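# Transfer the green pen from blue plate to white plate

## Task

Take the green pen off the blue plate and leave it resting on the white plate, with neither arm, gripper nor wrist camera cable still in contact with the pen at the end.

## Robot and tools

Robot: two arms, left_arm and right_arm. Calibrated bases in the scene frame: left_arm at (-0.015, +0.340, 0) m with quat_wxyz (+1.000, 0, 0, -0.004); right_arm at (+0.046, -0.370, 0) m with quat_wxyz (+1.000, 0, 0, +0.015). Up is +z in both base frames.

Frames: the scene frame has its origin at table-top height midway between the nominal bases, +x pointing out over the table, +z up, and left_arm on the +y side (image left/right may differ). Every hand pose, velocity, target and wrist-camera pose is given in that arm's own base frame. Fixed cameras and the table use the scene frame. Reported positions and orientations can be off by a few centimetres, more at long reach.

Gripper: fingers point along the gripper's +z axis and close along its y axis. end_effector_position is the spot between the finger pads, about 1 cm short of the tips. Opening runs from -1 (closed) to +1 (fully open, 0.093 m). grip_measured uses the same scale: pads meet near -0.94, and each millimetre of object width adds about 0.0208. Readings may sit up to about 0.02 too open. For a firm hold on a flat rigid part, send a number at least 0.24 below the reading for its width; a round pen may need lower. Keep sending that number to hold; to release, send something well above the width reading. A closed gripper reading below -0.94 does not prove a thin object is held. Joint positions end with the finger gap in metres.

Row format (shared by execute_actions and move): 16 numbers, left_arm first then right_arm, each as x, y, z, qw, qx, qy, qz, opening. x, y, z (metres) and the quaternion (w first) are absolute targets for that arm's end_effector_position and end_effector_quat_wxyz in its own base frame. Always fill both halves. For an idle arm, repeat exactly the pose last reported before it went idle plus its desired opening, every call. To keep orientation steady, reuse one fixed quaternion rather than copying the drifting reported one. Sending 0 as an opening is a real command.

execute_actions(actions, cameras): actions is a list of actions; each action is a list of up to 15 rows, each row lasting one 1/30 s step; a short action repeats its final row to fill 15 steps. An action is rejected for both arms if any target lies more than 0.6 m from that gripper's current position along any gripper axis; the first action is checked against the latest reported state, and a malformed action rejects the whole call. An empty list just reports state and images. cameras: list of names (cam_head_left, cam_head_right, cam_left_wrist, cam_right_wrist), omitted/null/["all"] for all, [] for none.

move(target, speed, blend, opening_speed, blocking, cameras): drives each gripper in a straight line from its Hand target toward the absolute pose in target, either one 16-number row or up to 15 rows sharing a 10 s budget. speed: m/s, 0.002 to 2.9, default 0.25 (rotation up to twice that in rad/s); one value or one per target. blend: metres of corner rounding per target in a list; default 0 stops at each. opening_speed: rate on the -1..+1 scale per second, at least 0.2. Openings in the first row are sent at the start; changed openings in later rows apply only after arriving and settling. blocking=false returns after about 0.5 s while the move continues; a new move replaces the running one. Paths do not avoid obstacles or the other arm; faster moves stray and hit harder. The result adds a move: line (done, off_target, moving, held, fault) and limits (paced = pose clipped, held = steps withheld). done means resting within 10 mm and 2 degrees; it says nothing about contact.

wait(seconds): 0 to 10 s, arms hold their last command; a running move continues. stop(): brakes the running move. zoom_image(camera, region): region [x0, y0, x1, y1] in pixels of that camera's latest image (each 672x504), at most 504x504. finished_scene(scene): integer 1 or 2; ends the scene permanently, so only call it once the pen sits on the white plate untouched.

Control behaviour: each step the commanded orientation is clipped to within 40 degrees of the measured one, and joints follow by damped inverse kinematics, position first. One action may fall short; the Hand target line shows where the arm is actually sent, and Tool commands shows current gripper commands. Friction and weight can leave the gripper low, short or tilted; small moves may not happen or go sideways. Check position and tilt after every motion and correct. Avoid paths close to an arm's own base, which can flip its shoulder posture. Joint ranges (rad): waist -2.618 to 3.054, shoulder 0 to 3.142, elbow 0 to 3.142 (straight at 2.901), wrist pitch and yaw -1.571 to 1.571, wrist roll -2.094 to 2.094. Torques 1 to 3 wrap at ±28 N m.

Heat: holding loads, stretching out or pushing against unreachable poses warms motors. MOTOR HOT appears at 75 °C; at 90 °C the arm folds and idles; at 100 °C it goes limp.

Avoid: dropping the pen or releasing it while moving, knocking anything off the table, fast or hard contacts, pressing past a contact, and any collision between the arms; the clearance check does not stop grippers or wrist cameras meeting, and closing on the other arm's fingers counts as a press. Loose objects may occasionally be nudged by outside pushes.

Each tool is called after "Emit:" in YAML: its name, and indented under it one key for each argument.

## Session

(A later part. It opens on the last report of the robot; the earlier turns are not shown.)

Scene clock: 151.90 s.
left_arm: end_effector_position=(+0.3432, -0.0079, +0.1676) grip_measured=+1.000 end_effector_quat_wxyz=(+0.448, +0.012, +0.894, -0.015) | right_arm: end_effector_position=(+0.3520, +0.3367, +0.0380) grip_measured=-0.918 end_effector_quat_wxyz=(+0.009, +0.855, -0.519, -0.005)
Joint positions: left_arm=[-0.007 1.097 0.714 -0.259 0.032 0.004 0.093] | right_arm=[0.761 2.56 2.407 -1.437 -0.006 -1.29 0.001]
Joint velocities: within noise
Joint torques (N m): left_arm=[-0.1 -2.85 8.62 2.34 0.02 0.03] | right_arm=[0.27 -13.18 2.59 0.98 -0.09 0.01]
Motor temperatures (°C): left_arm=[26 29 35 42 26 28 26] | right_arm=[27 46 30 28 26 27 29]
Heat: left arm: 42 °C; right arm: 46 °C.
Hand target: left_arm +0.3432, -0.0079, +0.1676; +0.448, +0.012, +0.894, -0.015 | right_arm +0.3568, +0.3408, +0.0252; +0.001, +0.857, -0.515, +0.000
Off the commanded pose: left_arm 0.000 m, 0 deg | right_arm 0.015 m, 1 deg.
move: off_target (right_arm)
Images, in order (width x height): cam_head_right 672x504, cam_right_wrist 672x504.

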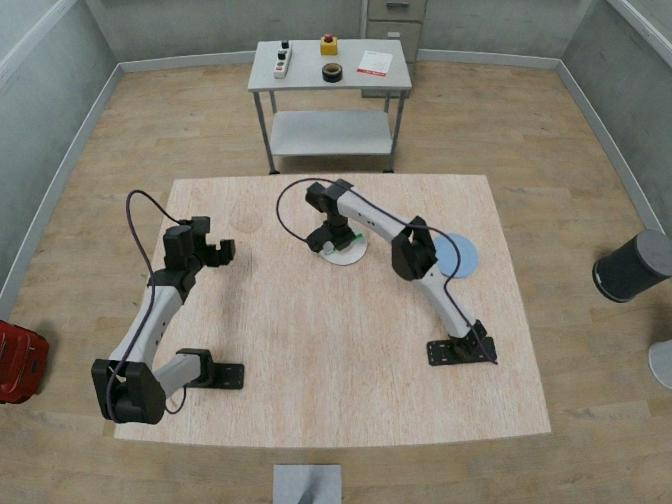

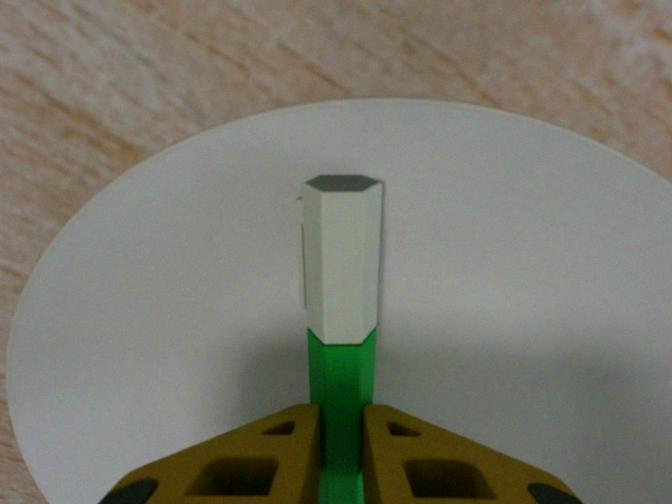

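Emit:
move:
  target:
    - [0.3432, -0.0079, 0.1676, 0.448, 0.012, 0.894, -0.015, 1, 0.355, 0.339, 0.029, 0.0, 0.857, -0.515, 0, -1]
    - [0.3432, -0.0079, 0.1676, 0.448, 0.012, 0.894, -0.015, 1, 0.355, 0.339, 0.0295, 0.0, 0.857, -0.515, 0, -0.2]
  speed: 0.05
  opening_speed: 0.6
  cameras: ["cam_head_right", "cam_right_wrist"]

Scene clock: 160.00 s.
left_arm: end_effector_position=(+0.3432, -0.0079, +0.1676) grip_measured=+1.000 end_effector_quat_wxyz=(+0.448, +0.012, +0.894, -0.015) | right_arm: end_effector_position=(+0.3544, +0.3390, +0.0349) grip_measured=-0.202 end_effector_quat_wxyz=(+0.000, +0.855, -0.519, -0.003)
Joint positions: left_arm=[-0.007 1.097 0.714 -0.259 0.032 0.004 0.093] | right_arm=[0.761 2.549 2.373 -1.396 -0.006 -1.29 0.035]
Joint velocities: within noise
Joint torques (N m): left_arm=[-0.09 -2.85 8.62 2.34 0.02 0.03] | right_arm=[0.28 -13.97 3.82 0.53 -0.09 0]
Motor temperatures (°C): left_arm=[26 29 35 43 26 28 26] | right_arm=[27 48 29 28 26 27 28]
Heat: left arm: 43 °C; right arm: 48 °C.
Hand target: left_arm +0.3432, -0.0079, +0.1676; +0.448, +0.012, +0.894, -0.015 | right_arm +0.3550, +0.3390, +0.0295; +0.000, +0.857, -0.515, +0.000
Off the commanded pose: left_arm 0.000 m, 0 deg | right_arm 0.005 m, 1 deg.
move: done
Images, in order (width x height): cam_head_right 672x504, cam_right_wrist 672x504.

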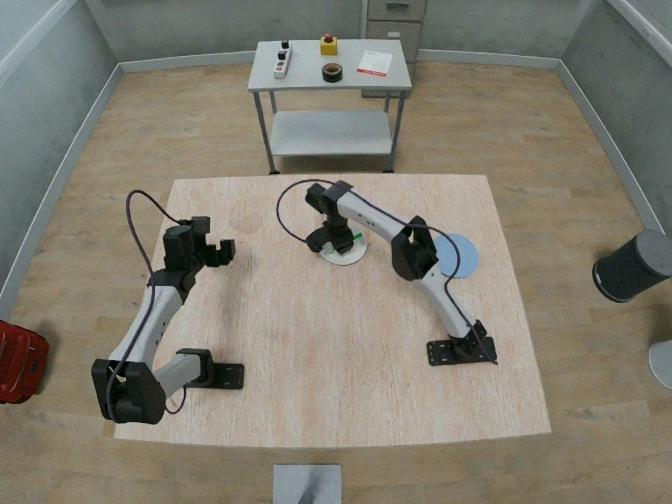

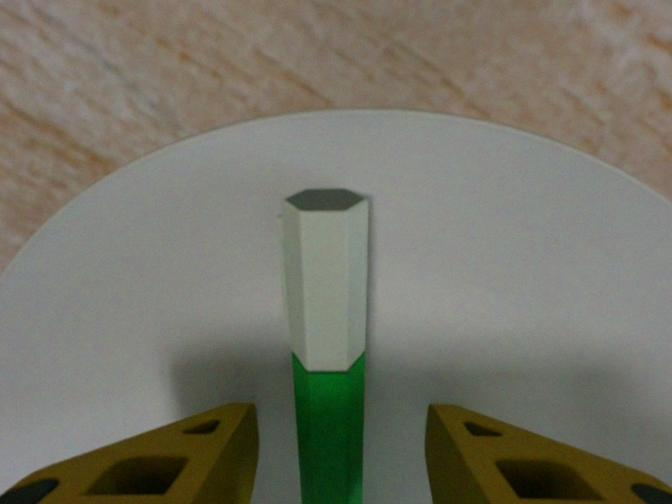

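Emit:
move:
  target:
    - [0.3432, -0.0079, 0.1676, 0.448, 0.012, 0.894, -0.015, 1, 0.355, 0.339, 0.0305, 0.0, 0.857, -0.515, 0, 0.15]
    - [0.3432, -0.0079, 0.1676, 0.448, 0.012, 0.894, -0.015, 1, 0.351, 0.336, 0.095, 0.0, 0.857, -0.515, 0, 0.15]
    - [0.3432, -0.0079, 0.1676, 0.448, 0.012, 0.894, -0.015, 1, 0.30, 0.13, 0.13, 0.0, 0.857, -0.515, 0, 0.15]
  speed: [0.1, 0.1, 0.3]
  blend: [0, 0.02, 0]
  opening_speed: 1.5
  cameras: ["cam_head_right", "cam_right_wrist"]

Emit:
zoom_image:
  camera: "cam_head_right"
  region: [290, 190, 390, 280]

Scene clock: 173.77 s.
left_arm: end_effector_position=(+0.3432, -0.0079, +0.1676) grip_measured=+1.000 end_effector_quat_wxyz=(+0.448, +0.012, +0.894, -0.015) | right_arm: end_effector_position=(+0.3003, +0.1305, +0.1283) grip_measured=+0.148 end_effector_quat_wxyz=(+0.008, +0.853, -0.521, -0.008)
Joint positions: left_arm=[-0.007 1.097 0.714 -0.259 0.032 0.004 0.093] | right_arm=[0.408 1.803 1.564 -1.354 -0.005 -1.638 0.052]
Joint velocities: within noise
Joint torques (N m): left_arm=[-0.08 -2.85 8.62 2.34 0.02 0.03] | right_arm=[0.35 -10.35 3.75 0.43 -0.12 -0.05]
Motor temperatures (°C): left_arm=[26 29 35 44 26 28 26] | right_arm=[27 51 29 28 26 27 28]
Heat: left arm: 44 °C; right arm: 51 °C.
Hand target: left_arm +0.3432, -0.0079, +0.1676; +0.448, +0.012, +0.894, -0.015 | right_arm +0.2994, +0.1304, +0.1300; +0.001, +0.857, -0.515, -0.002
Off the commanded pose: left_arm 0.000 m, 0 deg | right_arm 0.002 m, 2 deg.
move: done
Images, in order (width x height): cam_head_right 672x504, cam_right_wrist 672x504.

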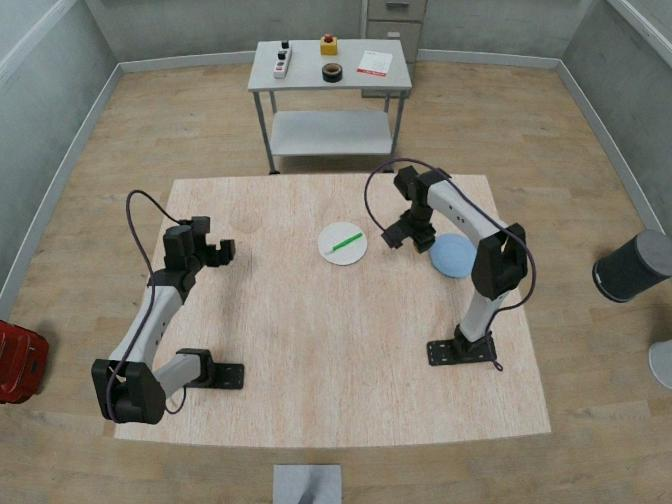

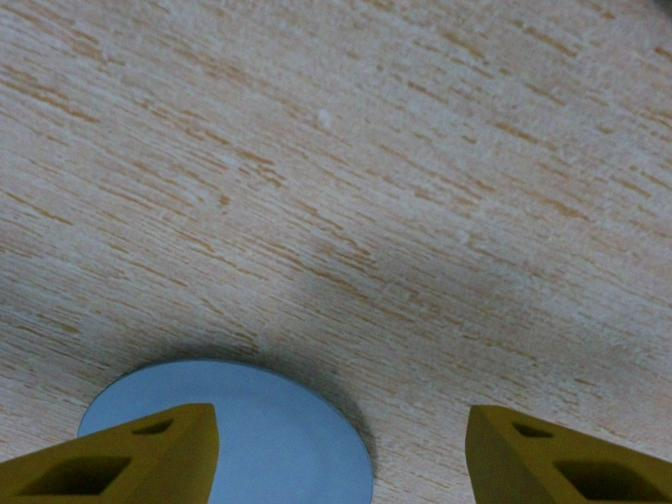

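Scaled by 5.040.

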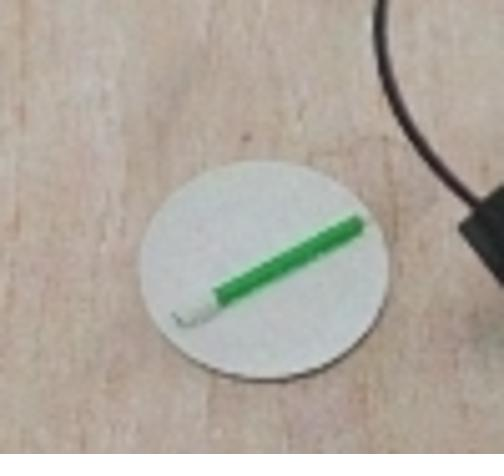

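Emit:
finished_scene:
  scene: 2

The scene is finished: the task was done.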